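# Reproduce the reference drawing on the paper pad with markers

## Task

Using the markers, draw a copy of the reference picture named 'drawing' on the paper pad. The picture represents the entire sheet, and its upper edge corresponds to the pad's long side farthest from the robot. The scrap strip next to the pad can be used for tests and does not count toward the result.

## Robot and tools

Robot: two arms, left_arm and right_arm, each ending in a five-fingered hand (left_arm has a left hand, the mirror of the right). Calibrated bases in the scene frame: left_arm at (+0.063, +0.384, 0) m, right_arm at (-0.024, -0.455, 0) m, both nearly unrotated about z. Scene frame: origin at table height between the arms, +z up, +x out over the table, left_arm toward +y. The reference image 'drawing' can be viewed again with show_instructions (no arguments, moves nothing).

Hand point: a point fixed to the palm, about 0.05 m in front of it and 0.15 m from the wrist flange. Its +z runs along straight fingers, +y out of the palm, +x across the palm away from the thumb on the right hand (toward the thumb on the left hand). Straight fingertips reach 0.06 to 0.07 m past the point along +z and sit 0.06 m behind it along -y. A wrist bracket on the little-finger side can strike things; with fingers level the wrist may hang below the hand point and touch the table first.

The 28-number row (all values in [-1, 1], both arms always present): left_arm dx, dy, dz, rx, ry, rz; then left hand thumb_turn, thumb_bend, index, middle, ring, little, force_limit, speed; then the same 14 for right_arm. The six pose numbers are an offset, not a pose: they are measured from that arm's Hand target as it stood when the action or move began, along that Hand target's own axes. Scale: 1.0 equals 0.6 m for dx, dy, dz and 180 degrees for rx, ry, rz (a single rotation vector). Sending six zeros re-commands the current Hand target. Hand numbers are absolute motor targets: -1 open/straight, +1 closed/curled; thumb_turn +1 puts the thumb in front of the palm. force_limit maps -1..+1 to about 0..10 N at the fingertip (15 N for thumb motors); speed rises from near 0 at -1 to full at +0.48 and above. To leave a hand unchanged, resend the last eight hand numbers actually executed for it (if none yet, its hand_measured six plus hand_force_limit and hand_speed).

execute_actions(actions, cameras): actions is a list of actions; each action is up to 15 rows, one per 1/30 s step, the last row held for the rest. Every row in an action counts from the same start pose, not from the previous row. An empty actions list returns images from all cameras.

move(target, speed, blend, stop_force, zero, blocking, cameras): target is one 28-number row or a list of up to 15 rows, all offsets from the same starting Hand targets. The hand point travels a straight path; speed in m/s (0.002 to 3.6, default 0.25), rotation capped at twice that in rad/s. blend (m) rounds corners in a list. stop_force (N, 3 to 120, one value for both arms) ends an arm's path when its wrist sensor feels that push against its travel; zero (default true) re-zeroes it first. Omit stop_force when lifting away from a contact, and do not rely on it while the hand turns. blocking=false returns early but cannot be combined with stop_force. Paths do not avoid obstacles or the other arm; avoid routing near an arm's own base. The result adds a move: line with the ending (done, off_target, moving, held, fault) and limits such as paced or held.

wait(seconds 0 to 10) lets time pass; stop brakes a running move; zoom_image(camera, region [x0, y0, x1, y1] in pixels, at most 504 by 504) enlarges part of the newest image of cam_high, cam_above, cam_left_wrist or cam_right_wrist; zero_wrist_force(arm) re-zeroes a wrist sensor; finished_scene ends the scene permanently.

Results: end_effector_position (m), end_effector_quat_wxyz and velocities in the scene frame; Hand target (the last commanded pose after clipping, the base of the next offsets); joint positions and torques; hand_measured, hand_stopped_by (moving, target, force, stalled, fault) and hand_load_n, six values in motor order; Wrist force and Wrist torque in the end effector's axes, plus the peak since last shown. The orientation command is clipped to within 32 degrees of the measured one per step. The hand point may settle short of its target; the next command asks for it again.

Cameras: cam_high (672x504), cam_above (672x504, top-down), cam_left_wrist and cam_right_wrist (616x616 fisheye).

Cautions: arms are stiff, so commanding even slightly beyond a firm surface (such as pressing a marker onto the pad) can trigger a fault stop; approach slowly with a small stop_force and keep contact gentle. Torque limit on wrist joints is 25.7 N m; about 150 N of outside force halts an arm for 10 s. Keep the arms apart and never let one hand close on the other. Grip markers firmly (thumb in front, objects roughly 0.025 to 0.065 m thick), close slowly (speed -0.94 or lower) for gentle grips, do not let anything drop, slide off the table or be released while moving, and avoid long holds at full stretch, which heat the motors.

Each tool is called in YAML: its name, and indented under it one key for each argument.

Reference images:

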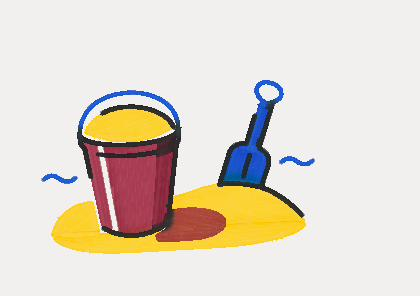

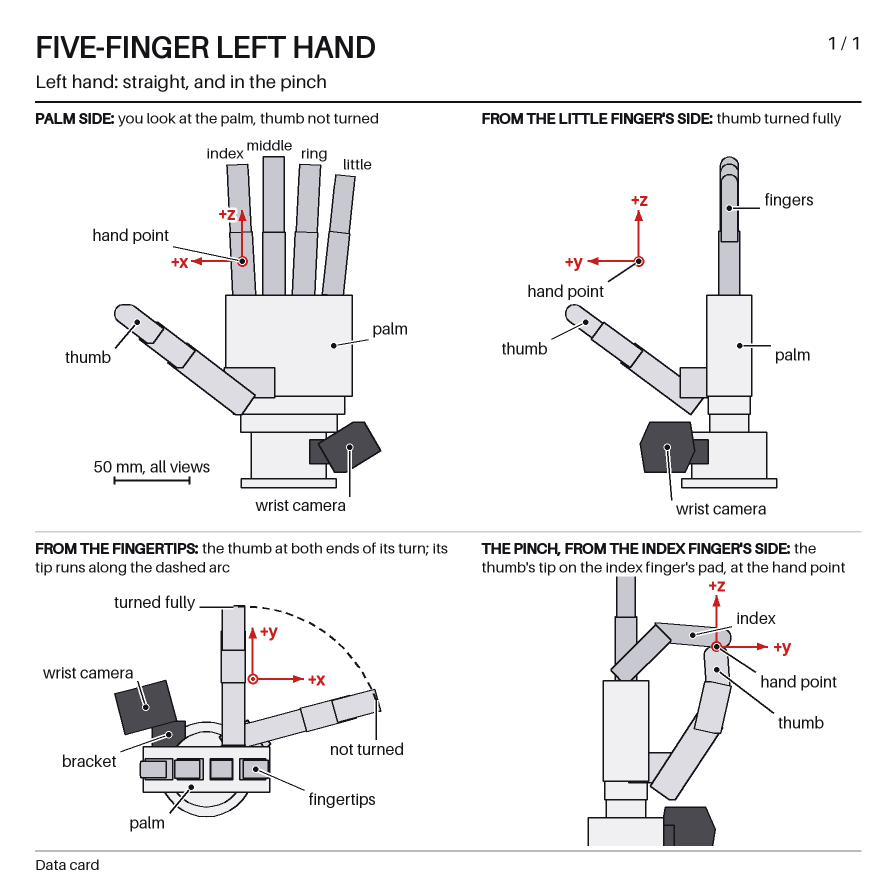

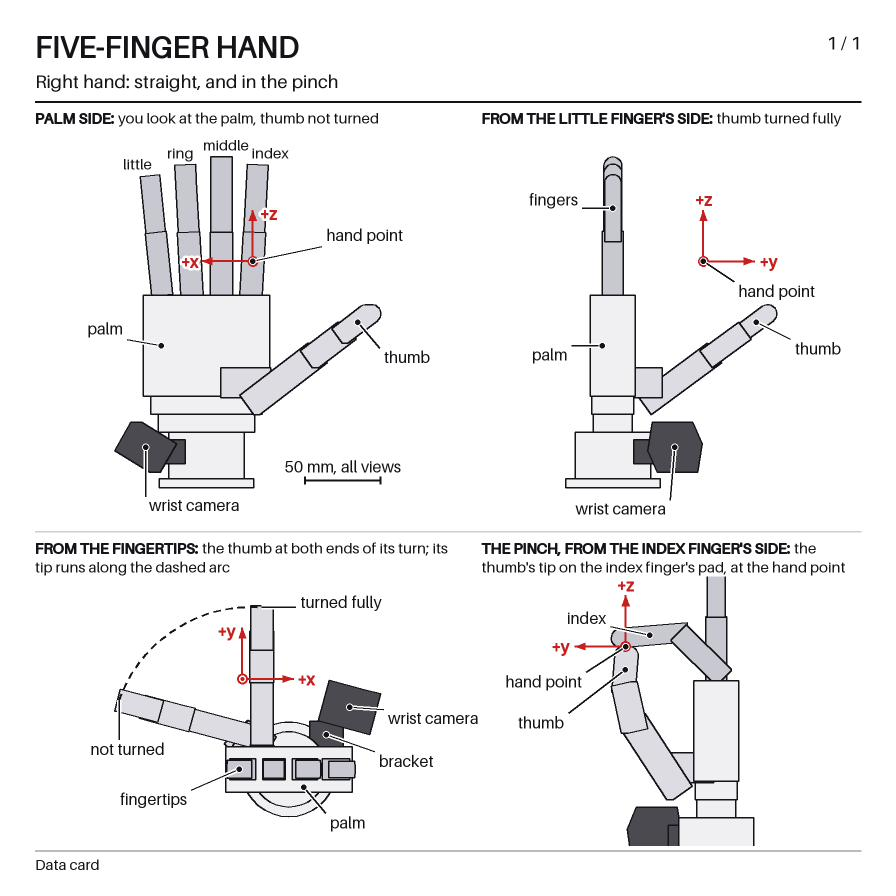

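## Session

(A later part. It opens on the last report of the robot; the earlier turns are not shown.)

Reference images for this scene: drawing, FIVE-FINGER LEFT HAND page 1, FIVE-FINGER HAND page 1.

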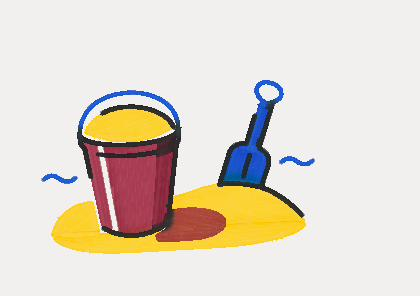

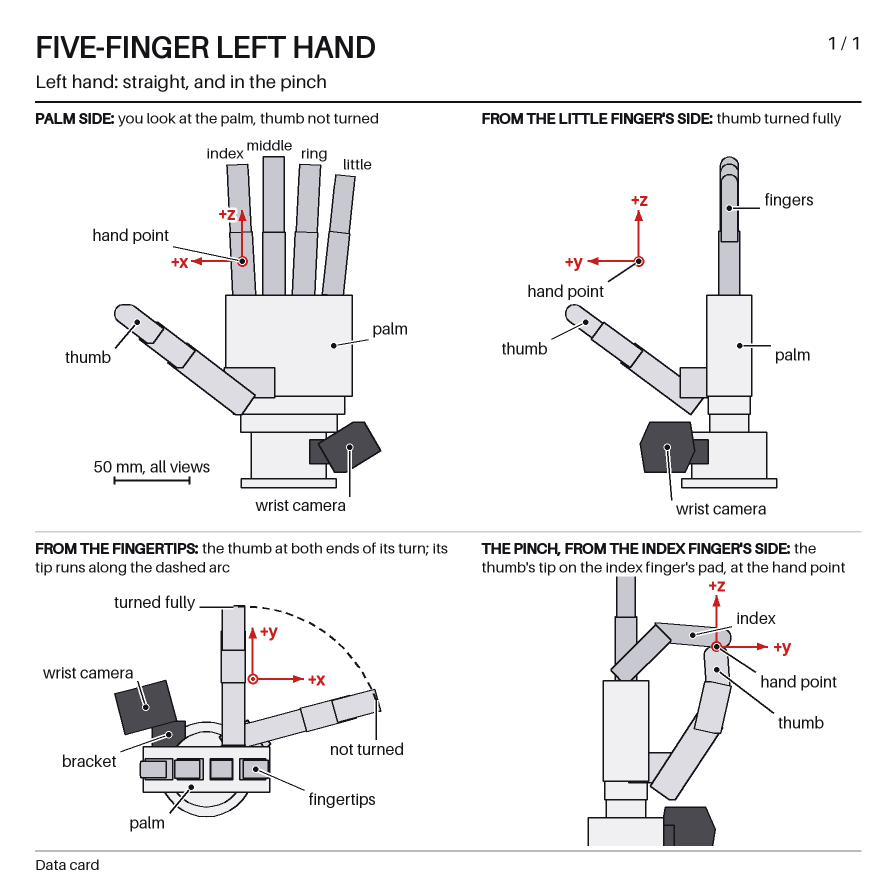

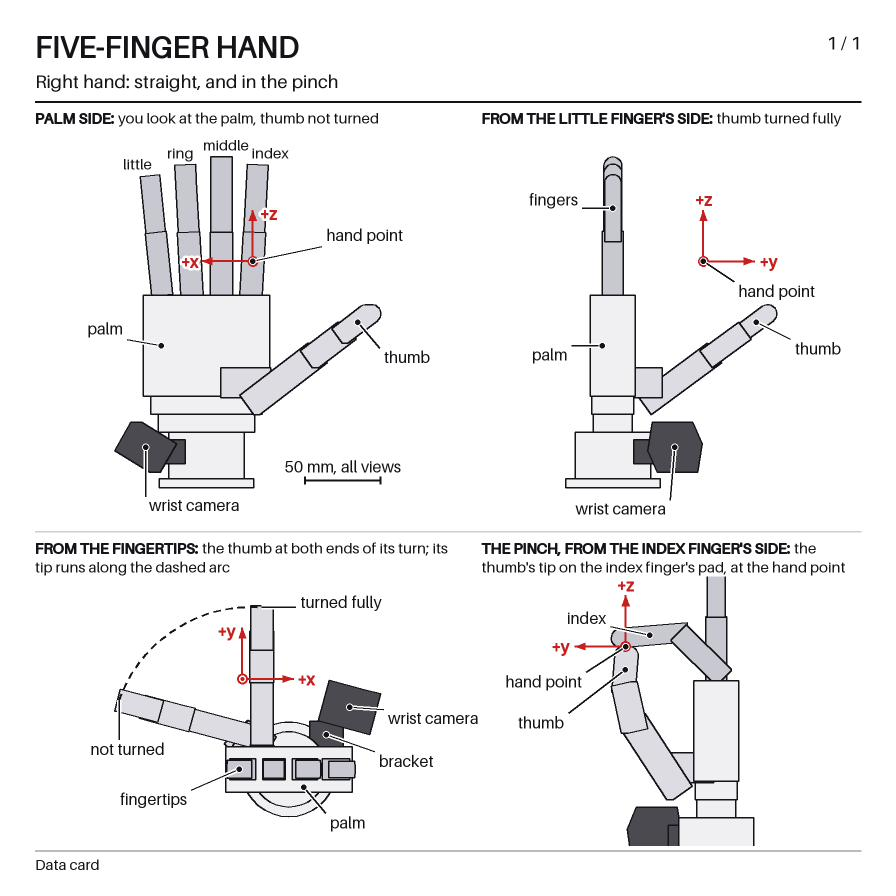

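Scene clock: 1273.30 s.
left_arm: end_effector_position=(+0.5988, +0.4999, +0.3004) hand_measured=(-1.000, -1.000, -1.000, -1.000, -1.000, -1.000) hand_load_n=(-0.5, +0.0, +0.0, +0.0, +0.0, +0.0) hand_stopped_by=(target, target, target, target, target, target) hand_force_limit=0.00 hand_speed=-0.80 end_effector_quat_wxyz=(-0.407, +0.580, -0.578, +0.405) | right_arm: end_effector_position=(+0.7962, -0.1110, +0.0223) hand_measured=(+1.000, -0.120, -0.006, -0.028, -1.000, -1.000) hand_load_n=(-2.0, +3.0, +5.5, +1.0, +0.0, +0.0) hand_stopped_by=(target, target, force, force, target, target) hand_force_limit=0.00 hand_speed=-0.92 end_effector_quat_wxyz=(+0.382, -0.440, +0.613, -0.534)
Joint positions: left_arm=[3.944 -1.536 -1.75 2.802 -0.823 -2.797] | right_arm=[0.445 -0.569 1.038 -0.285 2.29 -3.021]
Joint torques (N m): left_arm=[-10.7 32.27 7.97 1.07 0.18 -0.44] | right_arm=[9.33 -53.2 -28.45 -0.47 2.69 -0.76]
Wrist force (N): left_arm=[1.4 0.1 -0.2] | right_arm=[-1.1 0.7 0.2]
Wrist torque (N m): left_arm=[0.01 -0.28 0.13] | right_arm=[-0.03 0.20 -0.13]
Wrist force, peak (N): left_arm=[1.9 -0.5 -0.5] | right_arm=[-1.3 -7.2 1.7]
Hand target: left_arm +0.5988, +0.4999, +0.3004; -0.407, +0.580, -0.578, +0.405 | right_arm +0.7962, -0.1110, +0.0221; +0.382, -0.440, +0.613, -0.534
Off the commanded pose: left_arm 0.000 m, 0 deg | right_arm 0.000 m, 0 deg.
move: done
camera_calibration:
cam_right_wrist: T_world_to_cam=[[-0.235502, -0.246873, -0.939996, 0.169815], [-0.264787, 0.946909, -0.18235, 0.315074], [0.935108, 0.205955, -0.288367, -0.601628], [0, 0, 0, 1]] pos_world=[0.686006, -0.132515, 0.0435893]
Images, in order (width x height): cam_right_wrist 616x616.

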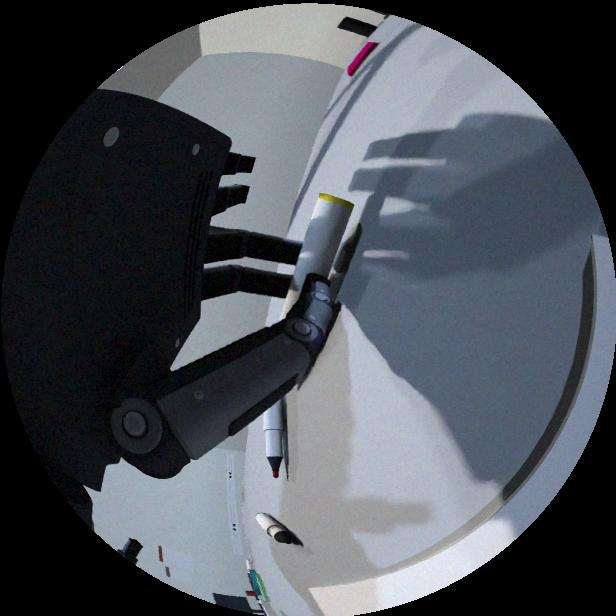

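move:
  target:
    - [0, 0, 0, 0, 0, 0, -1, -1, -1, -1, -1, -1, 0, -0.8, 0, 0, 0, 0, 0, 0, 1, -0.12, 0.37, 0.37, -1, -1, 0.4, -0.94]

move:
  target:
    - [0, 0, 0, 0, 0, 0, -1, -1, -1, -1, -1, -1, 0, -0.8, 0, -0.213, -0.0298, 0, 0, 0, 1, -0.12, 0.37, 0.37, -1, -1, 0.4, -0.94]
  speed: 0.08
  cameras: ["cam_right_wrist", "cam_high"]

zoom_image:
  camera: "cam_right_wrist"
  region: [190, 160, 390, 360]

Scene clock: 1284.40 s.
left_arm: end_effector_position=(+0.5988, +0.4999, +0.3004) hand_measured=(-1.000, -1.000, -1.000, -1.000, -1.000, -1.000) hand_load_n=(-0.5, +0.0, +0.0, +0.0, +0.0, +0.0) hand_stopped_by=(target, target, target, target, target, target) hand_force_limit=0.00 hand_speed=-0.80 end_effector_quat_wxyz=(-0.407, +0.580, -0.578, +0.405) | right_arm: end_effector_position=(+0.7962, -0.1110, +0.0221) hand_measured=(+1.000, -0.122, +0.004, -0.002, -1.000, -1.000) hand_load_n=(+0.0, +7.5, +7.5, +8.0, +0.0, +0.0) hand_stopped_by=(target, target, force, force, target, target) hand_force_limit=0.40 hand_speed=-0.94 end_effector_quat_wxyz=(+0.382, -0.440, +0.613, -0.534)
Joint positions: left_arm=[3.944 -1.536 -1.75 2.802 -0.823 -2.797] | right_arm=[0.445 -0.569 1.038 -0.285 2.29 -3.021]
Joint torques (N m): left_arm=[-10.34 31.51 7.82 0.99 0.31 -0.53] | right_arm=[6.58 -49.86 -18.58 -3.15 2.54 2.17]
Wrist force (N): left_arm=[1.5 0.1 -0.1] | right_arm=[-1.2 0.7 0.3]
Wrist torque (N m): left_arm=[0.01 -0.28 0.13] | right_arm=[-0.03 0.22 -0.13]
Wrist force, peak (N): left_arm=[1.8 -0.5 -0.6] | right_arm=[-1.5 1.0 0.1]
Hand target: left_arm +0.5988, +0.4999, +0.3004; -0.407, +0.580, -0.578, +0.405 | right_arm +0.7962, -0.1110, +0.0221; +0.382, -0.440, +0.613, -0.534
Off the commanded pose: left_arm 0.000 m, 0 deg | right_arm 0.000 m, 0 deg.
move: done

Scene clock: 1286.37 s.
left_arm: end_effector_position=(+0.5988, +0.4999, +0.3004) hand_measured=(-1.000, -1.000, -1.000, -1.000, -1.000, -1.000) hand_load_n=(+0.0, +0.0, +0.0, +0.0, +0.0, +0.0) hand_stopped_by=(target, target, target, target, target, target) hand_force_limit=0.00 hand_speed=-0.80 end_effector_quat_wxyz=(-0.407, +0.580, -0.578, +0.405) | right_arm: end_effector_position=(+0.7962, -0.1109, +0.1513) hand_measured=(+1.000, -0.122, +0.004, -0.002, -1.000, -1.000) hand_load_n=(-0.5, +7.5, +7.5, +8.0, +0.0, +0.0) hand_stopped_by=(target, target, force, force, target, target) hand_force_limit=0.40 hand_speed=-0.94 end_effector_quat_wxyz=(+0.382, -0.440, +0.613, -0.534)
Joint positions: left_arm=[3.944 -1.536 -1.75 2.802 -0.823 -2.797] | right_arm=[0.445 -0.695 0.93 -0.051 2.29 -3.021]
Joint torques (N m): left_arm=[-11.16 30.43 8.14 1.07 0.43 -0.51] | right_arm=[8.95 -47.62 -12.36 -3.25 3.13 1.65]
Wrist force (N): left_arm=[1.5 -0.3 -0.3] | right_arm=[-1.2 0.9 0.0]
Wrist torque (N m): left_arm=[-0.04 -0.29 0.14] | right_arm=[0.01 0.20 -0.11]
Wrist force, peak (N): left_arm=[1.8 -0.2 -0.5] | right_arm=[-1.4 1.7 0.3]
Hand target: left_arm +0.5988, +0.4999, +0.3004; -0.407, +0.580, -0.578, +0.405 | right_arm +0.7961, -0.1109, +0.1511; +0.382, -0.440, +0.613, -0.534
Off the commanded pose: left_arm 0.000 m, 0 deg | right_arm 0.000 m, 0 deg.
move: done
camera_calibration:
cam_right_wrist: T_world_to_cam=[[-0.235367, -0.246938, -0.940013, 0.291001], [-0.264768, 0.946895, -0.182451, 0.338505], [0.935147, 0.205942, -0.288249, -0.564499], [0, 0, 0, 1]] pos_world=[0.686007, -0.132416, 0.172589]
Images, in order (width x height): cam_high 672x504, cam_right_wrist 616x616.

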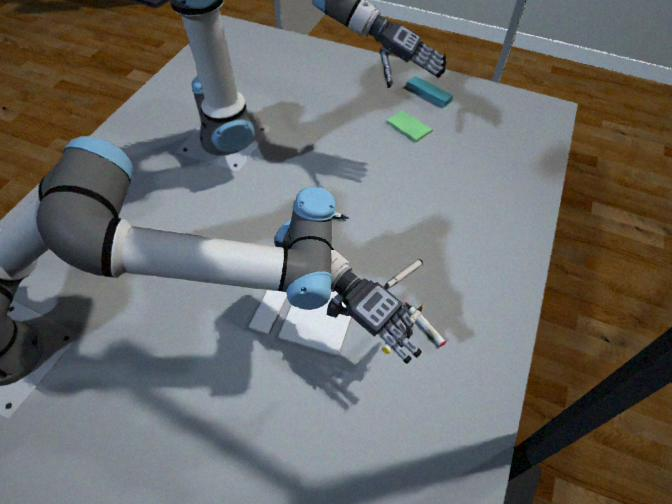

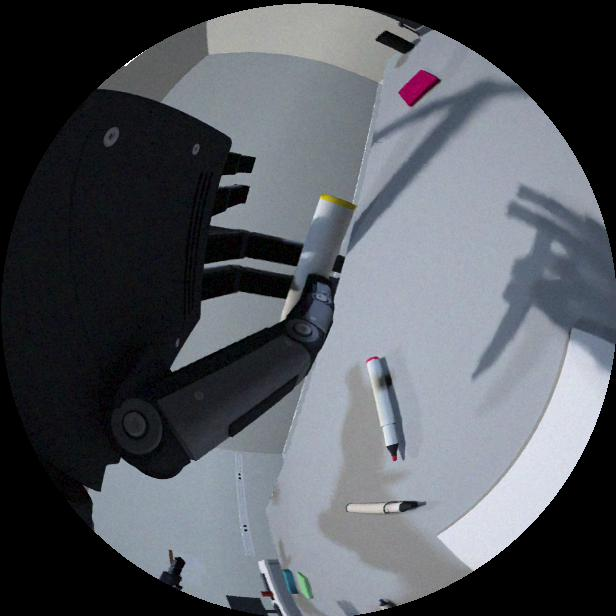

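Scaled by 2.520 from the camera's 616x616 image, which has a finer 880x880 frame.

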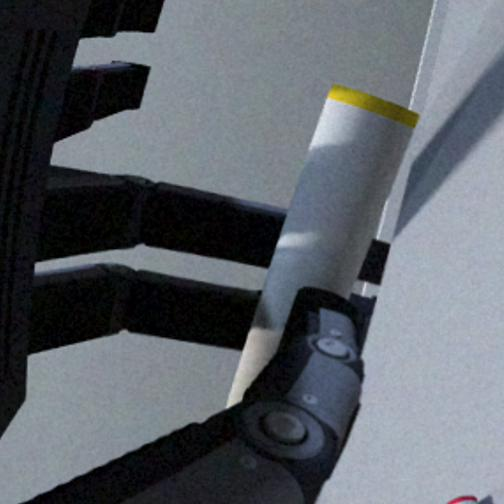

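move:
  target:
    - [0, 0, 0, 0, 0, 0, -1, -1, -1, -1, -1, -1, 0, -0.8, 0.109, -0.028, -0.3862, 0.1329, -0.0638, -0.5008, 1, -0.12, 0.37, 0.37, -1, -1, 0.4, -0.94]
  speed: 0.2
  cameras: ["all"]

zoom_image:
  camera: "cam_right_wrist"
  region: [190, 160, 390, 360]

zoom_image:
  camera: "cam_high"
  region: [220, 180, 420, 360]

Scene clock: 1355.50 s.
left_arm: end_effector_position=(+0.5988, +0.4999, +0.3004) hand_measured=(-1.000, -1.000, -1.000, -1.000, -1.000, -1.000) hand_load_n=(-0.5, +0.0, +0.0, +0.0, +0.0, +0.0) hand_stopped_by=(target, target, target, target, target, target) hand_force_limit=0.00 hand_speed=-0.80 end_effector_quat_wxyz=(-0.407, +0.580, -0.578, +0.405) | right_arm: end_effector_position=(+0.5599, -0.0998, +0.1998) hand_measured=(+1.000, -0.122, +0.004, -0.002, -1.000, -1.000) hand_load_n=(+0.0, +7.0, +7.5, +8.0, +0.5, +0.0) hand_stopped_by=(target, target, force, force, target, target) hand_force_limit=0.40 hand_speed=-0.94 end_effector_quat_wxyz=(-0.023, +0.706, +0.024, +0.707)
Joint positions: left_arm=[3.944 -1.536 -1.75 2.802 -0.823 -2.797] | right_arm=[0.663 -1.146 1.741 -0.596 2.123 -4.714]
Joint torques (N m): left_arm=[-10.55 31 8.11 0.94 0.57 -0.33] | right_arm=[-6.71 -28.57 -29.5 -2.58 2.51 0.59]
Wrist force (N): left_arm=[1.7 0.0 -0.2] | right_arm=[0.1 0.0 0.6]
Wrist torque (N m): left_arm=[-0.01 -0.32 0.14] | right_arm=[-0.11 -0.05 0.07]
Wrist force, peak (N): left_arm=[2.0 -0.1 -0.4] | right_arm=[-1.1 0.9 0.8]
Hand target: left_arm +0.5988, +0.4999, +0.3004; -0.407, +0.580, -0.578, +0.405 | right_arm +0.5600, -0.0998, +0.1998; -0.023, +0.706, +0.024, +0.707
Off the commanded pose: left_arm 0.000 m, 0 deg | right_arm 0.000 m, 0 deg.
move: done
camera_calibration:
cam_left_wrist: T_world_to_cam=[[0.330936, -0.222207, 0.917118, -0.368359], [-0.559107, -0.829095, 0.000869548, 0.747861], [0.760185, -0.513055, -0.398615, 0.0344972], [0, 0, 0, 1]] pos_world=[0.513813, 0.555895, 0.350929]
cam_right_wrist: T_world_to_cam=[[0.0500813, -0.949539, 0.309625, -0.195763], [-0.505557, -0.291464, -0.812072, 0.411331], [0.861338, -0.115863, -0.494643, -0.281478], [0, 0, 0, 1]] pos_world=[0.460204, -0.0986092, 0.255412]

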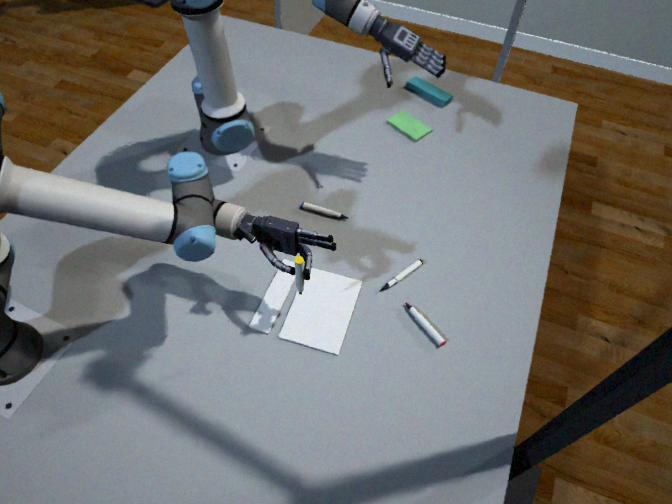

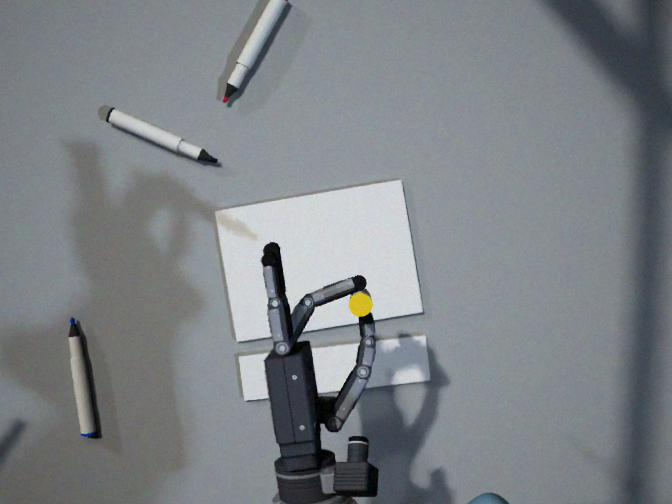

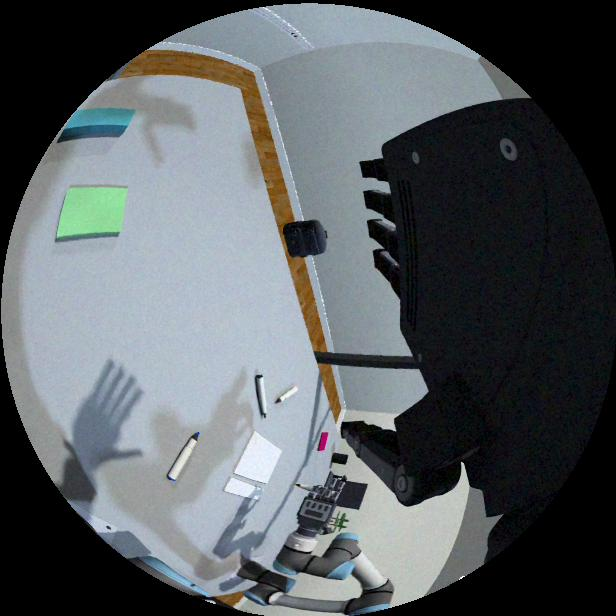

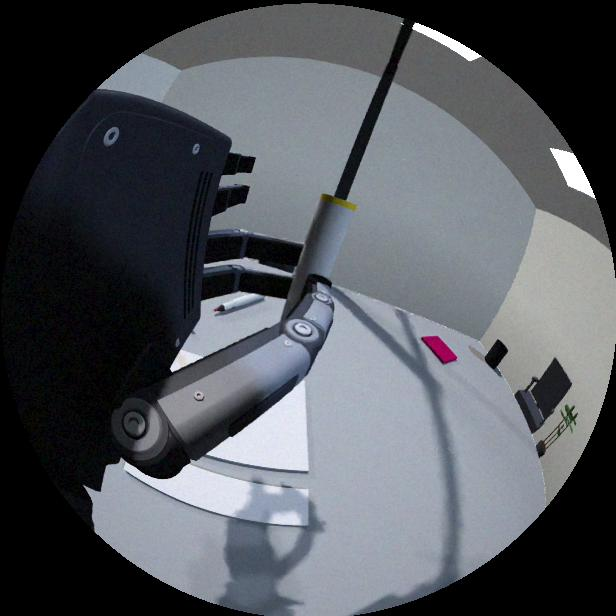

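Scaled by 2.520 from the camera's 616x616 image, which has a finer 880x880 frame.

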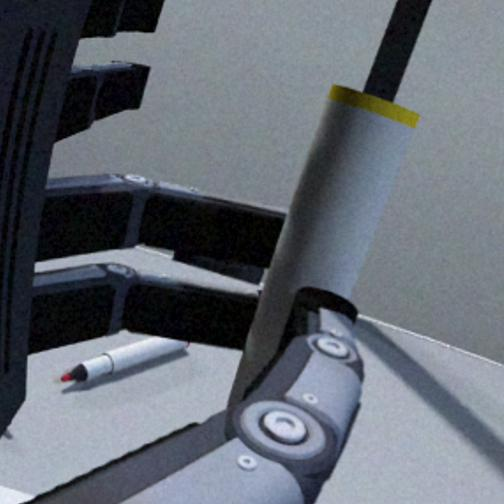

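Scaled by 2.520.

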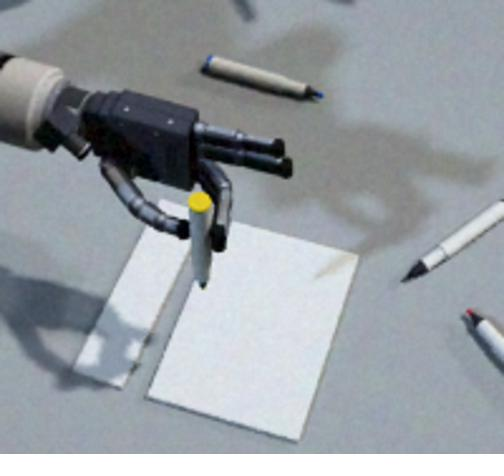

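move:
  target:
    - [0, 0, 0, 0, 0, 0, -1, -1, -1, -1, -1, -1, 0, -0.8, -0.1663, -0.0181, -0.1525, 0, 0, 0, 1, -0.12, 0.37, 0.37, -1, -1, 0.4, -0.94]
  speed: 0.15
  cameras: ["cam_right_wrist", "cam_high", "cam_above"]

zoom_image:
  camera: "cam_high"
  region: [200, 200, 380, 360]

Scene clock: 1388.20 s.
left_arm: end_effector_position=(+0.5988, +0.4999, +0.3004) hand_measured=(-1.000, -1.000, -1.000, -1.000, -1.000, -1.000) hand_load_n=(+0.0, +0.0, +0.0, +0.0, +0.0, +0.0) hand_stopped_by=(target, target, target, target, target, target) hand_force_limit=0.00 hand_speed=-0.80 end_effector_quat_wxyz=(-0.407, +0.580, -0.578, +0.405) | right_arm: end_effector_position=(+0.4681, -0.0952, +0.0999) hand_measured=(+1.000, -0.122, +0.004, -0.002, -1.000, -1.000) hand_load_n=(+0.0, +7.5, +7.5, +8.0, +0.0, +0.0) hand_stopped_by=(target, target, force, force, target, target) hand_force_limit=0.40 hand_speed=-0.94 end_effector_quat_wxyz=(-0.023, +0.706, +0.024, +0.707)
Joint positions: left_arm=[3.944 -1.536 -1.75 2.802 -0.823 -2.797] | right_arm=[0.793 -1.073 1.967 -0.895 2.254 -4.715]
Joint torques (N m): left_arm=[-9.52 31.66 7.51 1.03 0.62 -0.46] | right_arm=[-1.8 -44.47 -20.63 -0.86 -2.47 -2.86]
Wrist force (N): left_arm=[1.3 -0.4 -0.3] | right_arm=[-0.1 0.2 0.9]
Wrist torque (N m): left_arm=[-0.07 -0.26 0.13] | right_arm=[-0.06 -0.01 0.14]
Wrist force, peak (N): left_arm=[1.9 -0.3 -0.2] | right_arm=[0.7 0.4 1.6]
Hand target: left_arm +0.5988, +0.4999, +0.3004; -0.407, +0.580, -0.578, +0.405 | right_arm +0.4681, -0.0952, +0.0999; -0.023, +0.706, +0.024, +0.707
Off the commanded pose: left_arm 0.000 m, 0 deg | right_arm 0.000 m, 0 deg.
move: done
camera_calibration:
cam_right_wrist: T_world_to_cam=[[0.0498375, -0.949508, 0.309759, -0.155789], [-0.505676, -0.291443, -0.812005, 0.28512], [0.861283, -0.116169, -0.494668, -0.251206], [0, 0, 0, 1]] pos_world=[0.368302, -0.0940094, 0.155513]
Images, in order (width x height): cam_high 672x504, cam_above 672x504, cam_right_wrist 616x616.

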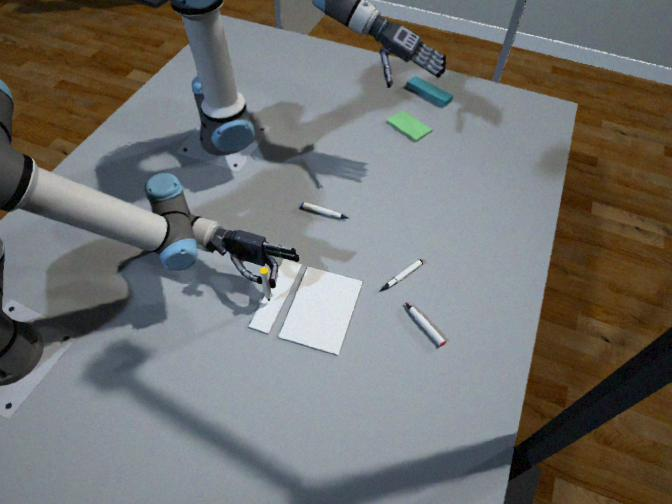

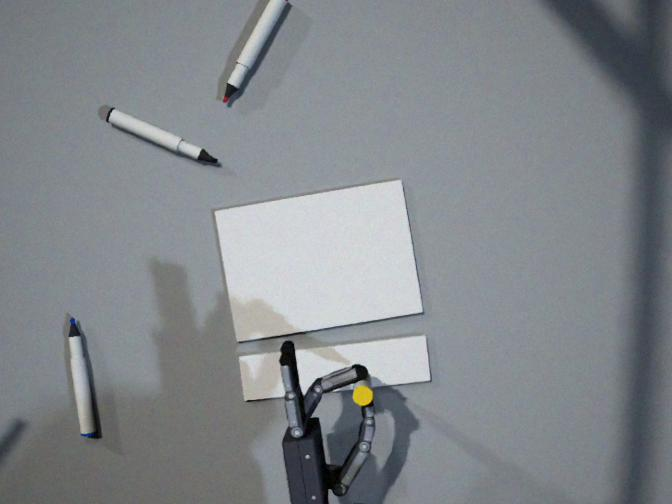

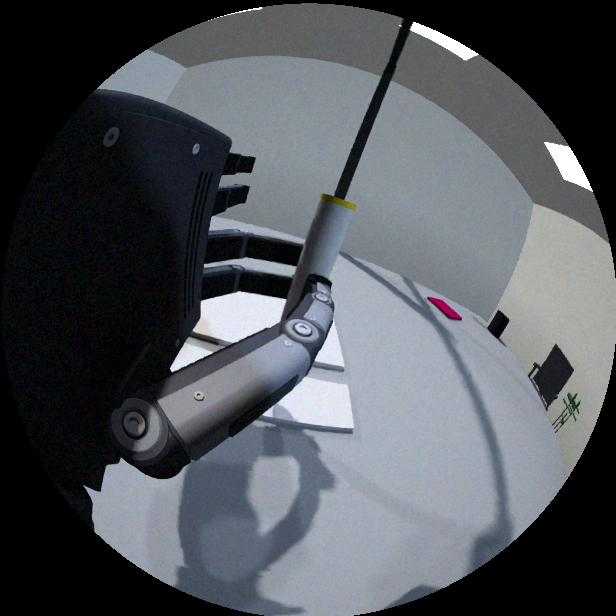

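Scaled by 2.800.

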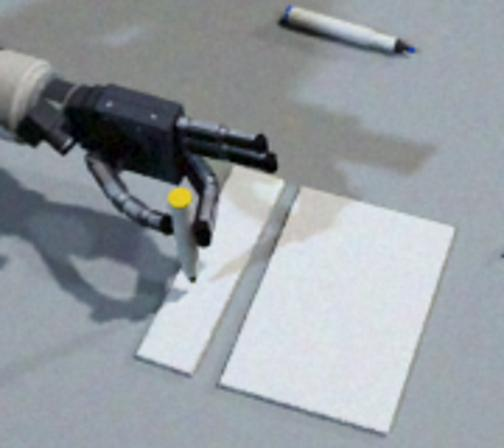

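move:
  target:
    - [0, 0, 0, 0, 0, 0, -1, -1, -1, -1, -1, -1, 0, -0.8, -0.075, 0, 0, 0, 0, 0, 1, -0.12, 0.37, 0.37, -1, -1, 0.4, -0.94]
  speed: 0.008
  stop_force: 3
  cameras: ["cam_high"]

zoom_image:
  camera: "cam_high"
  region: [200, 200, 380, 360]

Scene clock: 1401.23 s.
left_arm: end_effector_position=(+0.5988, +0.4999, +0.3004) hand_measured=(-1.000, -1.000, -1.000, -1.000, -1.000, -1.000) hand_load_n=(+0.0, +0.0, +0.0, +0.0, +0.0, +0.0) hand_stopped_by=(target, target, target, target, target, target) hand_force_limit=0.00 hand_speed=-0.80 end_effector_quat_wxyz=(-0.407, +0.580, -0.578, +0.405) | right_arm: end_effector_position=(+0.4681, -0.0952, +0.0852) hand_measured=(+1.000, -0.122, +0.004, -0.002, -1.000, -1.000) hand_load_n=(-1.0, +7.5, +7.5, +8.0, +0.0, +0.0) hand_stopped_by=(target, target, force, force, target, target) hand_force_limit=0.40 hand_speed=-0.94 end_effector_quat_wxyz=(-0.023, +0.706, +0.024, +0.707)
Joint positions: left_arm=[3.944 -1.536 -1.75 2.802 -0.823 -2.797] | right_arm=[0.793 -1.043 1.972 -0.931 2.254 -4.715]
Joint torques (N m): left_arm=[-9.43 31.78 8.26 0.97 0.69 -0.37] | right_arm=[-5.76 -43.92 -16.68 1.59 -2.17 -1.14]
Wrist force (N): left_arm=[1.3 -0.3 -0.3] | right_arm=[2.9 0.1 0.9]
Wrist torque (N m): left_arm=[-0.05 -0.27 0.14] | right_arm=[-0.05 0.04 0.12]
Wrist force, peak (N): left_arm=[2.0 -0.2 -0.2] | right_arm=[5.8 0.0 1.2]
Hand target: left_arm +0.5988, +0.4999, +0.3004; -0.407, +0.580, -0.578, +0.405 | right_arm +0.4681, -0.0952, +0.0852; -0.023, +0.706, +0.024, +0.707 (not the last commanded pose)
Off the commanded pose: left_arm 0.000 m, 0 deg | right_arm 0.030 m, 0 deg.
move: contact (right_arm)
Images, in order (width x height): cam_high 672x504.

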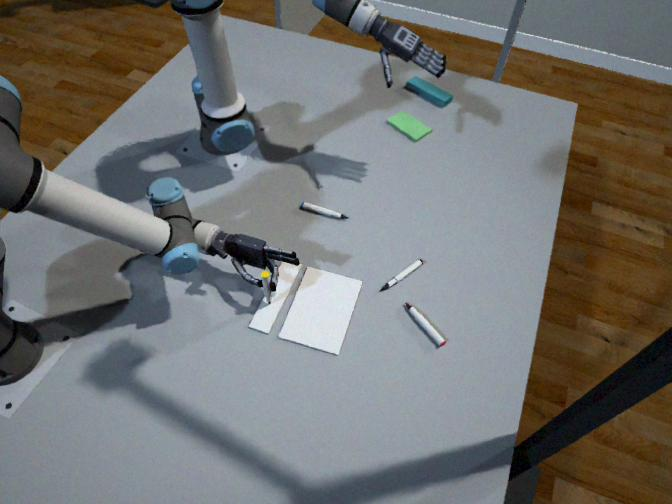

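Scaled by 2.800.

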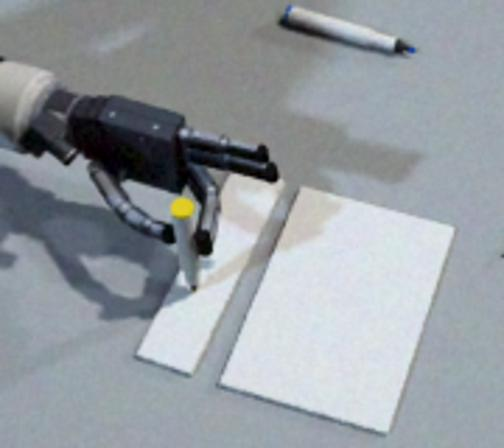

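move:
  target:
    - [0, 0, 0, 0, 0, 0, -1, -1, -1, -1, -1, -1, 0, -0.8, 0, 0.0333, 0, 0, 0, 0, 1, -0.12, 0.37, 0.37, -1, -1, 0.4, -0.94]
    - [0, 0, 0, 0, 0, 0, -1, -1, -1, -1, -1, -1, 0, -0.8, 0.005, 0.1, 0, 0, 0, 0, 1, -0.12, 0.37, 0.37, -1, -1, 0.4, -0.94]
    - [0, 0, 0, 0, 0, 0, -1, -1, -1, -1, -1, -1, 0, -0.8, 0.0833, 0.1, 0, 0, 0, 0, 1, -0.12, 0.37, 0.37, -1, -1, 0.4, -0.94]
  speed: [0.02, 0.02, 0.1]
  cameras: ["cam_above", "cam_right_wrist"]

zoom_image:
  camera: "cam_above"
  region: [200, 160, 460, 420]

Scene clock: 1425.43 s.
left_arm: end_effector_position=(+0.5988, +0.4999, +0.3004) hand_measured=(-1.000, -1.000, -1.000, -1.000, -1.000, -1.000) hand_load_n=(+0.0, +0.0, +0.0, +0.0, +0.0, +0.0) hand_stopped_by=(target, target, target, target, target, target) hand_force_limit=0.00 hand_speed=-0.80 end_effector_quat_wxyz=(-0.407, +0.580, -0.578, +0.405) | right_arm: end_effector_position=(+0.4721, -0.1550, +0.1353) hand_measured=(+1.000, -0.122, +0.004, -0.002, -1.000, -1.000) hand_load_n=(+0.0, +7.0, +8.0, +8.0, +0.0, +0.0) hand_stopped_by=(target, target, force, force, target, target) hand_force_limit=0.40 hand_speed=-0.94 end_effector_quat_wxyz=(-0.023, +0.706, +0.024, +0.707)
Joint positions: left_arm=[3.944 -1.536 -1.75 2.802 -0.823 -2.797] | right_arm=[0.678 -1.229 2.089 -0.862 2.139 -4.715]
Joint torques (N m): left_arm=[-7.05 30.93 8.13 0.96 1.04 -0.25] | right_arm=[8.55 -29.95 -6.1 -2.79 2.73 2.68]
Wrist force (N): left_arm=[1.5 0.0 -0.5] | right_arm=[-0.3 0.4 0.8]
Wrist torque (N m): left_arm=[0.00 -0.29 0.13] | right_arm=[-0.03 0.01 0.14]
Wrist force, peak (N): left_arm=[2.0 -0.3 -0.1] | right_arm=[3.3 0.5 1.4]
Hand target: left_arm +0.5988, +0.4999, +0.3004; -0.407, +0.580, -0.578, +0.405 | right_arm +0.4720, -0.1550, +0.1353; -0.023, +0.706, +0.024, +0.707
Off the commanded pose: left_arm 0.000 m, 0 deg | right_arm 0.000 m, 0 deg.
move: done
camera_calibration:
cam_right_wrist: T_world_to_cam=[[0.0497568, -0.94955, 0.309644, -0.22372], [-0.505361, -0.291347, -0.812236, 0.298482], [0.861472, -0.116068, -0.494362, -0.244151], [0, 0, 0, 1]] pos_world=[0.372302, -0.153809, 0.191012]
Images, in order (width x height): cam_above 672x504, cam_right_wrist 616x616.

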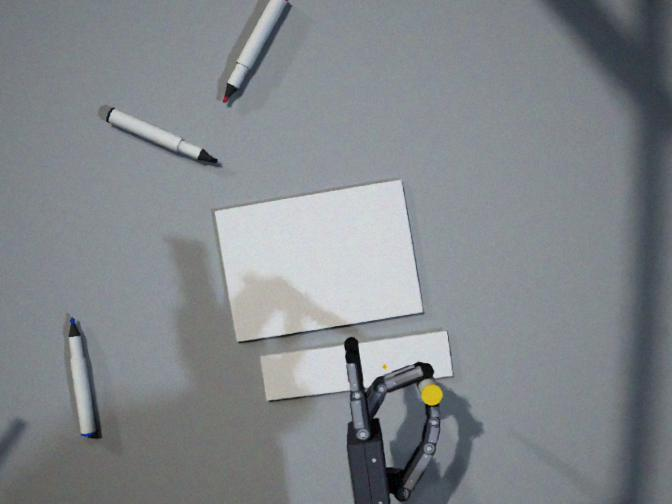

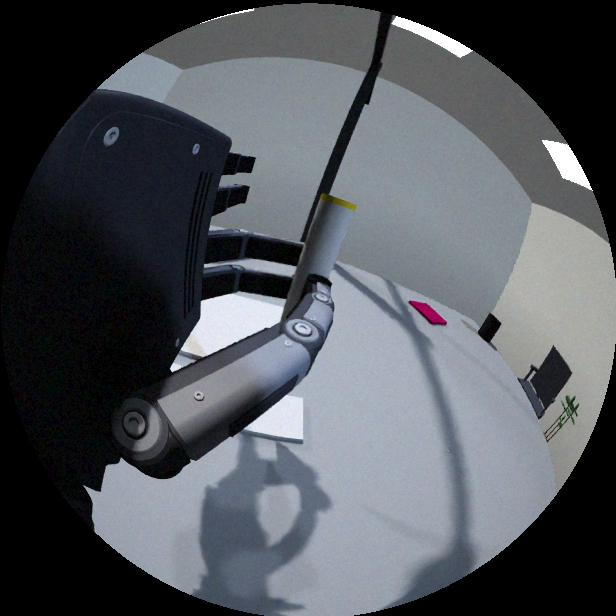

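Scaled by 1.938.

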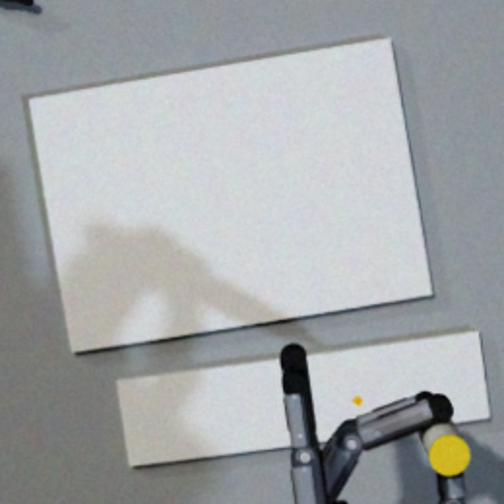

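zoom_image:
  camera: "cam_above"
  region: [360, 340, 410, 390]

Scaled by 10.080.

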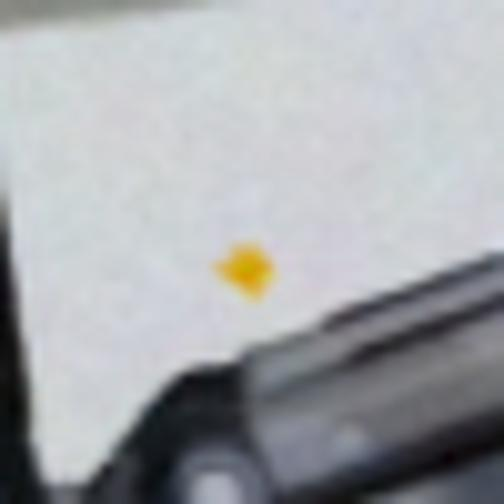

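move:
  target:
    - [0, 0, 0, 0, 0, 0, -1, -1, -1, -1, -1, -1, 0, -0.8, -0.0505, -0.1019, 0.1581, 0, 0, 0, 1, -0.12, 0.37, 0.37, -1, -1, 0.4, -0.94]
  speed: 0.15

move:
  target:
    - [0, 0, 0, 0, 0, 0, -1, -1, -1, -1, -1, -1, 0, -0.8, -0.06, 0, 0, 0, 0, 0, 1, -0.12, 0.37, 0.37, -1, -1, 0.4, -0.94]
  speed: 0.005
  stop_force: 3

move:
  target:
    - [0, 0, 0, 0, 0, 0, -1, -1, -1, -1, -1, -1, 0, -0.8, 0.05, 0, 0, 0, 0, 0, 1, -0.12, 0.37, 0.37, -1, -1, 0.4, -0.94]
  speed: 0.05
  cameras: ["cam_above"]

Scene clock: 1506.87 s.
left_arm: end_effector_position=(+0.5988, +0.4999, +0.3004) hand_measured=(-1.000, -1.000, -1.000, -1.000, -1.000, -1.000) hand_load_n=(+0.0, +0.0, +0.0, +0.0, +0.0, +0.0) hand_stopped_by=(target, target, target, target, target, target) hand_force_limit=0.00 hand_speed=-0.80 end_effector_quat_wxyz=(-0.407, +0.580, -0.578, +0.405) | right_arm: end_effector_position=(+0.5626, -0.0878, +0.1050) hand_measured=(+1.000, -0.122, +0.004, -0.002, -1.000, -1.000) hand_load_n=(+0.0, +7.5, +7.5, +8.0, +0.0, +0.0) hand_stopped_by=(target, target, force, force, target, target) hand_force_limit=0.40 hand_speed=-0.94 end_effector_quat_wxyz=(-0.023, +0.706, +0.024, +0.707)
Joint positions: left_arm=[3.944 -1.536 -1.75 2.802 -0.823 -2.797] | right_arm=[0.679 -0.98 1.776 -0.797 2.14 -4.715]
Joint torques (N m): left_arm=[-7.54 31.29 8.14 0.82 1.25 -0.26] | right_arm=[7.38 -37 -21.22 -3.89 1.83 0.94]
Wrist force (N): left_arm=[1.5 0.1 -0.2] | right_arm=[-0.1 0.2 1.0]
Wrist torque (N m): left_arm=[0.01 -0.29 0.14] | right_arm=[-0.09 -0.03 0.17]
Wrist force, peak (N): left_arm=[1.9 -0.3 -0.2] | right_arm=[-0.4 -0.3 2.0]
Hand target: left_arm +0.5988, +0.4999, +0.3004; -0.407, +0.580, -0.578, +0.405 | right_arm +0.5626, -0.0878, +0.1050; -0.023, +0.706, +0.024, +0.707
Off the commanded pose: left_arm 0.000 m, 0 deg | right_arm 0.000 m, 0 deg.
move: done

Scene clock: 1511.77 s.
left_arm: end_effector_position=(+0.5988, +0.4999, +0.3004) hand_measured=(-1.000, -1.000, -1.000, -1.000, -1.000, -1.000) hand_load_n=(+0.0, +0.0, +0.0, +0.5, +0.0, +0.0) hand_stopped_by=(target, target, target, target, target, target) hand_force_limit=0.00 hand_speed=-0.80 end_effector_quat_wxyz=(-0.407, +0.580, -0.578, +0.405) | right_arm: end_effector_position=(+0.5627, -0.0878, +0.0854) hand_measured=(+1.000, -0.122, +0.004, -0.002, -1.000, -1.000) hand_load_n=(-0.5, +7.0, +7.5, +8.5, +0.0, +0.0) hand_stopped_by=(target, target, force, force, target, target) hand_force_limit=0.40 hand_speed=-0.94 end_effector_quat_wxyz=(-0.023, +0.706, +0.024, +0.707)
Joint positions: left_arm=[3.944 -1.536 -1.75 2.802 -0.823 -2.797] | right_arm=[0.679 -0.945 1.783 -0.839 2.14 -4.714]
Joint torques (N m): left_arm=[-7.55 30.59 8.5 0.94 1.14 -0.25] | right_arm=[-6.46 -49.48 -16.11 1.66 -2.5 2.68]
Wrist force (N): left_arm=[1.9 -0.1 -0.2] | right_arm=[2.9 0.5 1.2]
Wrist torque (N m): left_arm=[-0.02 -0.34 0.16] | right_arm=[-0.03 0.05 0.15]
Wrist force, peak (N): left_arm=[2.0 -0.2 -0.4] | right_arm=[4.6 0.2 1.6]
Hand target: left_arm +0.5988, +0.4999, +0.3004; -0.407, +0.580, -0.578, +0.405 | right_arm +0.5627, -0.0878, +0.0855; -0.023, +0.706, +0.024, +0.707 (not the last commanded pose)
Off the commanded pose: left_arm 0.000 m, 0 deg | right_arm 0.016 m, 0 deg.
move: contact (right_arm)

Scene clock: 1512.67 s.
left_arm: end_effector_position=(+0.5988, +0.4999, +0.3004) hand_measured=(-1.000, -1.000, -1.000, -1.000, -1.000, -1.000) hand_load_n=(-0.5, +0.0, +0.0, +0.0, +0.0, +0.0) hand_stopped_by=(target, target, target, target, target, target) hand_force_limit=0.00 hand_speed=-0.80 end_effector_quat_wxyz=(-0.407, +0.580, -0.578, +0.405) | right_arm: end_effector_position=(+0.5627, -0.0877, +0.1156) hand_measured=(+1.000, -0.122, +0.004, -0.002, -1.000, -1.000) hand_load_n=(+0.0, +7.0, +7.5, +8.5, +0.0, +0.0) hand_stopped_by=(target, target, force, force, target, target) hand_force_limit=0.40 hand_speed=-0.94 end_effector_quat_wxyz=(-0.023, +0.706, +0.024, +0.707) end_effector_velocity=(+0.000, +0.001, +0.000) end_effector_angular_velocity=(+0.002, -0.003, +0.001)
Joint positions: left_arm=[3.944 -1.536 -1.75 2.802 -0.823 -2.797] | right_arm=[0.679 -0.998 1.77 -0.774 2.14 -4.714]
Joint velocities: left_arm=[within noise] | right_arm=[0 0.002 0 -0.006 0 0]
Joint torques (N m): left_arm=[-6.94 30.79 8.38 0.96 1.38 -0.31] | right_arm=[8.9 -30.93 -14.94 -3.84 2.06 -0.53]
Wrist force (N): left_arm=[1.5 0.0 -0.5] | right_arm=[-0.3 0.3 0.8]
Wrist torque (N m): left_arm=[0.01 -0.29 0.14] | right_arm=[-0.06 0.00 0.15]
Wrist force, peak (N): left_arm=[1.9 -0.2 -0.5] | right_arm=[3.0 0.4 1.5]
Hand target: left_arm +0.5988, +0.4999, +0.3004; -0.407, +0.580, -0.578, +0.405 | right_arm +0.5626, -0.0877, +0.1155; -0.023, +0.706, +0.024, +0.707
Off the commanded pose: left_arm 0.000 m, 0 deg | right_arm 0.000 m, 0 deg.
move: done
Images, in order (width x height): cam_above 672x504.

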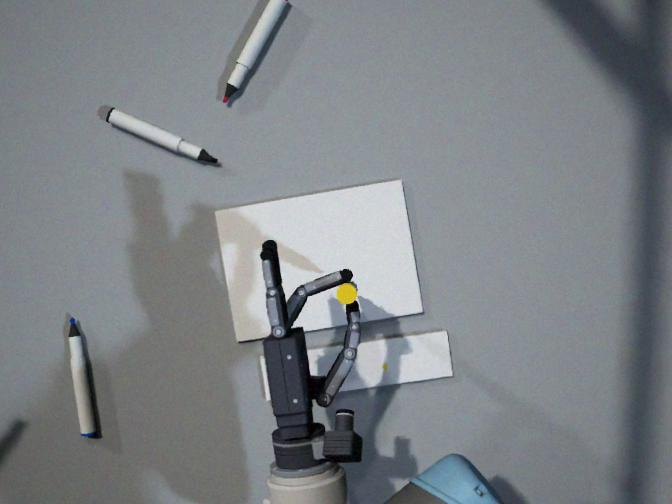

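move:
  target:
    - [0, 0, 0, 0, 0, 0, -1, -1, -1, -1, -1, -1, 0, -0.8, -0.0488, 0, 0, 0, 0, 0, 1, -0.12, 0.37, 0.37, -1, -1, 0.4, -0.94]
  speed: 0.02

move:
  target:
    - [0, 0, 0, 0, 0, 0, -1, -1, -1, -1, -1, -1, 0, -0.8, 0, 0.025, 0, 0, 0, 0, 1, -0.12, 0.37, 0.37, -1, -1, 0.4, -0.94]
  speed: 0.02

move:
  target:
    - [0, 0, 0, 0, 0, 0, -1, -1, -1, -1, -1, -1, 0, -0.8, 0.05, -0.05, -0.08, 0, 0, 0, 1, -0.12, 0.37, 0.37, -1, -1, 0.4, -0.94]
  speed: 0.1
  cameras: ["cam_above"]

zoom_image:
  camera: "cam_above"
  region: [200, 160, 460, 420]

Scene clock: 1531.63 s.
left_arm: end_effector_position=(+0.5988, +0.4999, +0.3004) hand_measured=(-1.000, -1.000, -1.000, -1.000, -1.000, -1.000) hand_load_n=(-0.5, +0.0, +0.0, +0.0, +0.0, +0.0) hand_stopped_by=(target, target, target, target, target, target) hand_force_limit=0.00 hand_speed=-0.80 end_effector_quat_wxyz=(-0.407, +0.580, -0.578, +0.405) | right_arm: end_effector_position=(+0.5627, -0.0878, +0.0860) hand_measured=(+1.000, -0.122, +0.004, -0.002, -1.000, -1.000) hand_load_n=(+0.0, +7.5, +7.5, +8.0, +0.0, +0.0) hand_stopped_by=(target, target, force, force, target, target) hand_force_limit=0.40 hand_speed=-0.94 end_effector_quat_wxyz=(-0.023, +0.706, +0.024, +0.707)
Joint positions: left_arm=[3.944 -1.536 -1.75 2.802 -0.823 -2.797] | right_arm=[0.679 -0.947 1.783 -0.838 2.14 -4.714]
Joint torques (N m): left_arm=[-7.95 30.75 8.13 0.88 1.22 -0.12] | right_arm=[-7.86 -52.73 -12.01 0.12 -2.49 2.73]
Wrist force (N): left_arm=[1.7 -0.1 -0.1] | right_arm=[-0.3 0.3 1.0]
Wrist torque (N m): left_arm=[-0.03 -0.31 0.15] | right_arm=[-0.08 0.01 0.15]
Wrist force, peak (N): left_arm=[2.0 -0.3 -0.5] | right_arm=[-0.1 0.6 1.4]
Hand target: left_arm +0.5988, +0.4999, +0.3004; -0.407, +0.580, -0.578, +0.405 | right_arm +0.5627, -0.0878, +0.0862; -0.023, +0.706, +0.024, +0.707
Off the commanded pose: left_arm 0.000 m, 0 deg | right_arm 0.000 m, 0 deg.
move: done

Scene clock: 1532.63 s.
left_arm: end_effector_position=(+0.5988, +0.4999, +0.3004) hand_measured=(-1.000, -1.000, -1.000, -1.000, -1.000, -1.000) hand_load_n=(+0.0, +0.0, +0.0, +0.0, +0.0, +0.0) hand_stopped_by=(target, target, target, target, target, target) hand_force_limit=0.00 hand_speed=-0.80 end_effector_quat_wxyz=(-0.407, +0.580, -0.578, +0.405) | right_arm: end_effector_position=(+0.5637, -0.1028, +0.0862) hand_measured=(+1.000, -0.122, +0.004, -0.002, -1.000, -1.000) hand_load_n=(-0.5, +7.0, +7.5, +8.0, +0.0, +0.0) hand_stopped_by=(target, target, force, force, target, target) hand_force_limit=0.40 hand_speed=-0.94 end_effector_quat_wxyz=(-0.023, +0.706, +0.024, +0.707)
Joint positions: left_arm=[3.944 -1.536 -1.75 2.802 -0.823 -2.797] | right_arm=[0.654 -0.965 1.818 -0.855 2.114 -4.714]
Joint torques (N m): left_arm=[-7.77 30.7 8.39 0.94 1.36 -0.12] | right_arm=[9.78 -35.83 -25.41 -1.27 1.12 2.67]
Wrist force (N): left_arm=[1.3 0.0 -0.6] | right_arm=[-0.1 0.2 0.9]
Wrist torque (N m): left_arm=[0.01 -0.28 0.12] | right_arm=[-0.08 -0.01 0.16]
Wrist force, peak (N): left_arm=[1.8 -0.3 -0.2] | right_arm=[-0.1 0.8 1.2]
Hand target: left_arm +0.5988, +0.4999, +0.3004; -0.407, +0.580, -0.578, +0.405 | right_arm +0.5637, -0.1027, +0.0862; -0.023, +0.706, +0.024, +0.707
Off the commanded pose: left_arm 0.000 m, 0 deg | right_arm 0.000 m, 0 deg.
move: done

Scene clock: 1533.63 s.
left_arm: end_effector_position=(+0.5988, +0.4999, +0.3004) hand_measured=(-1.000, -1.000, -1.000, -1.000, -1.000, -1.000) hand_load_n=(-0.5, -0.5, +0.0, +0.0, +0.0, +0.0) hand_stopped_by=(target, target, target, target, target, target) hand_force_limit=0.00 hand_speed=-0.80 end_effector_quat_wxyz=(-0.407, +0.580, -0.578, +0.405) | right_arm: end_effector_position=(+0.5137, -0.0760, +0.1161) hand_measured=(+1.000, -0.122, +0.004, -0.002, -1.000, -1.000) hand_load_n=(+0.0, +7.0, +7.5, +8.0, +0.0, +0.0) hand_stopped_by=(target, target, force, force, target, target) hand_force_limit=0.40 hand_speed=-0.94 end_effector_quat_wxyz=(-0.023, +0.706, +0.024, +0.707)
Joint positions: left_arm=[3.944 -1.536 -1.75 2.802 -0.823 -2.797] | right_arm=[0.759 -1.033 1.833 -0.801 2.219 -4.715]
Joint torques (N m): left_arm=[-7.28 30.73 8.25 0.9 1.34 -0.14] | right_arm=[-6.32 -30.72 -19.87 -3.79 -2.69 -2.44]
Wrist force (N): left_arm=[1.7 -0.2 -0.4] | right_arm=[0.2 0.0 1.2]
Wrist torque (N m): left_arm=[-0.03 -0.32 0.15] | right_arm=[-0.11 -0.07 0.18]
Wrist force, peak (N): left_arm=[1.8 -0.5 -0.2] | right_arm=[-0.1 0.5 2.1]
Hand target: left_arm +0.5988, +0.4999, +0.3004; -0.407, +0.580, -0.578, +0.405 | right_arm +0.5138, -0.0759, +0.1161; -0.023, +0.706, +0.024, +0.707
Off the commanded pose: left_arm 0.000 m, 0 deg | right_arm 0.000 m, 0 deg.
move: done
Images, in order (width x height): cam_above 672x504.

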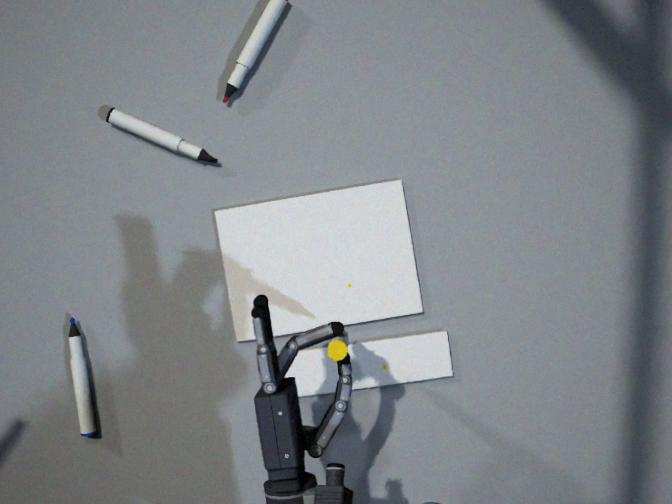

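Scaled by 1.938.

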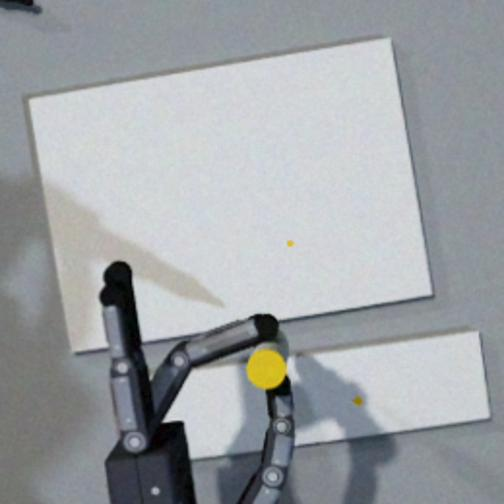

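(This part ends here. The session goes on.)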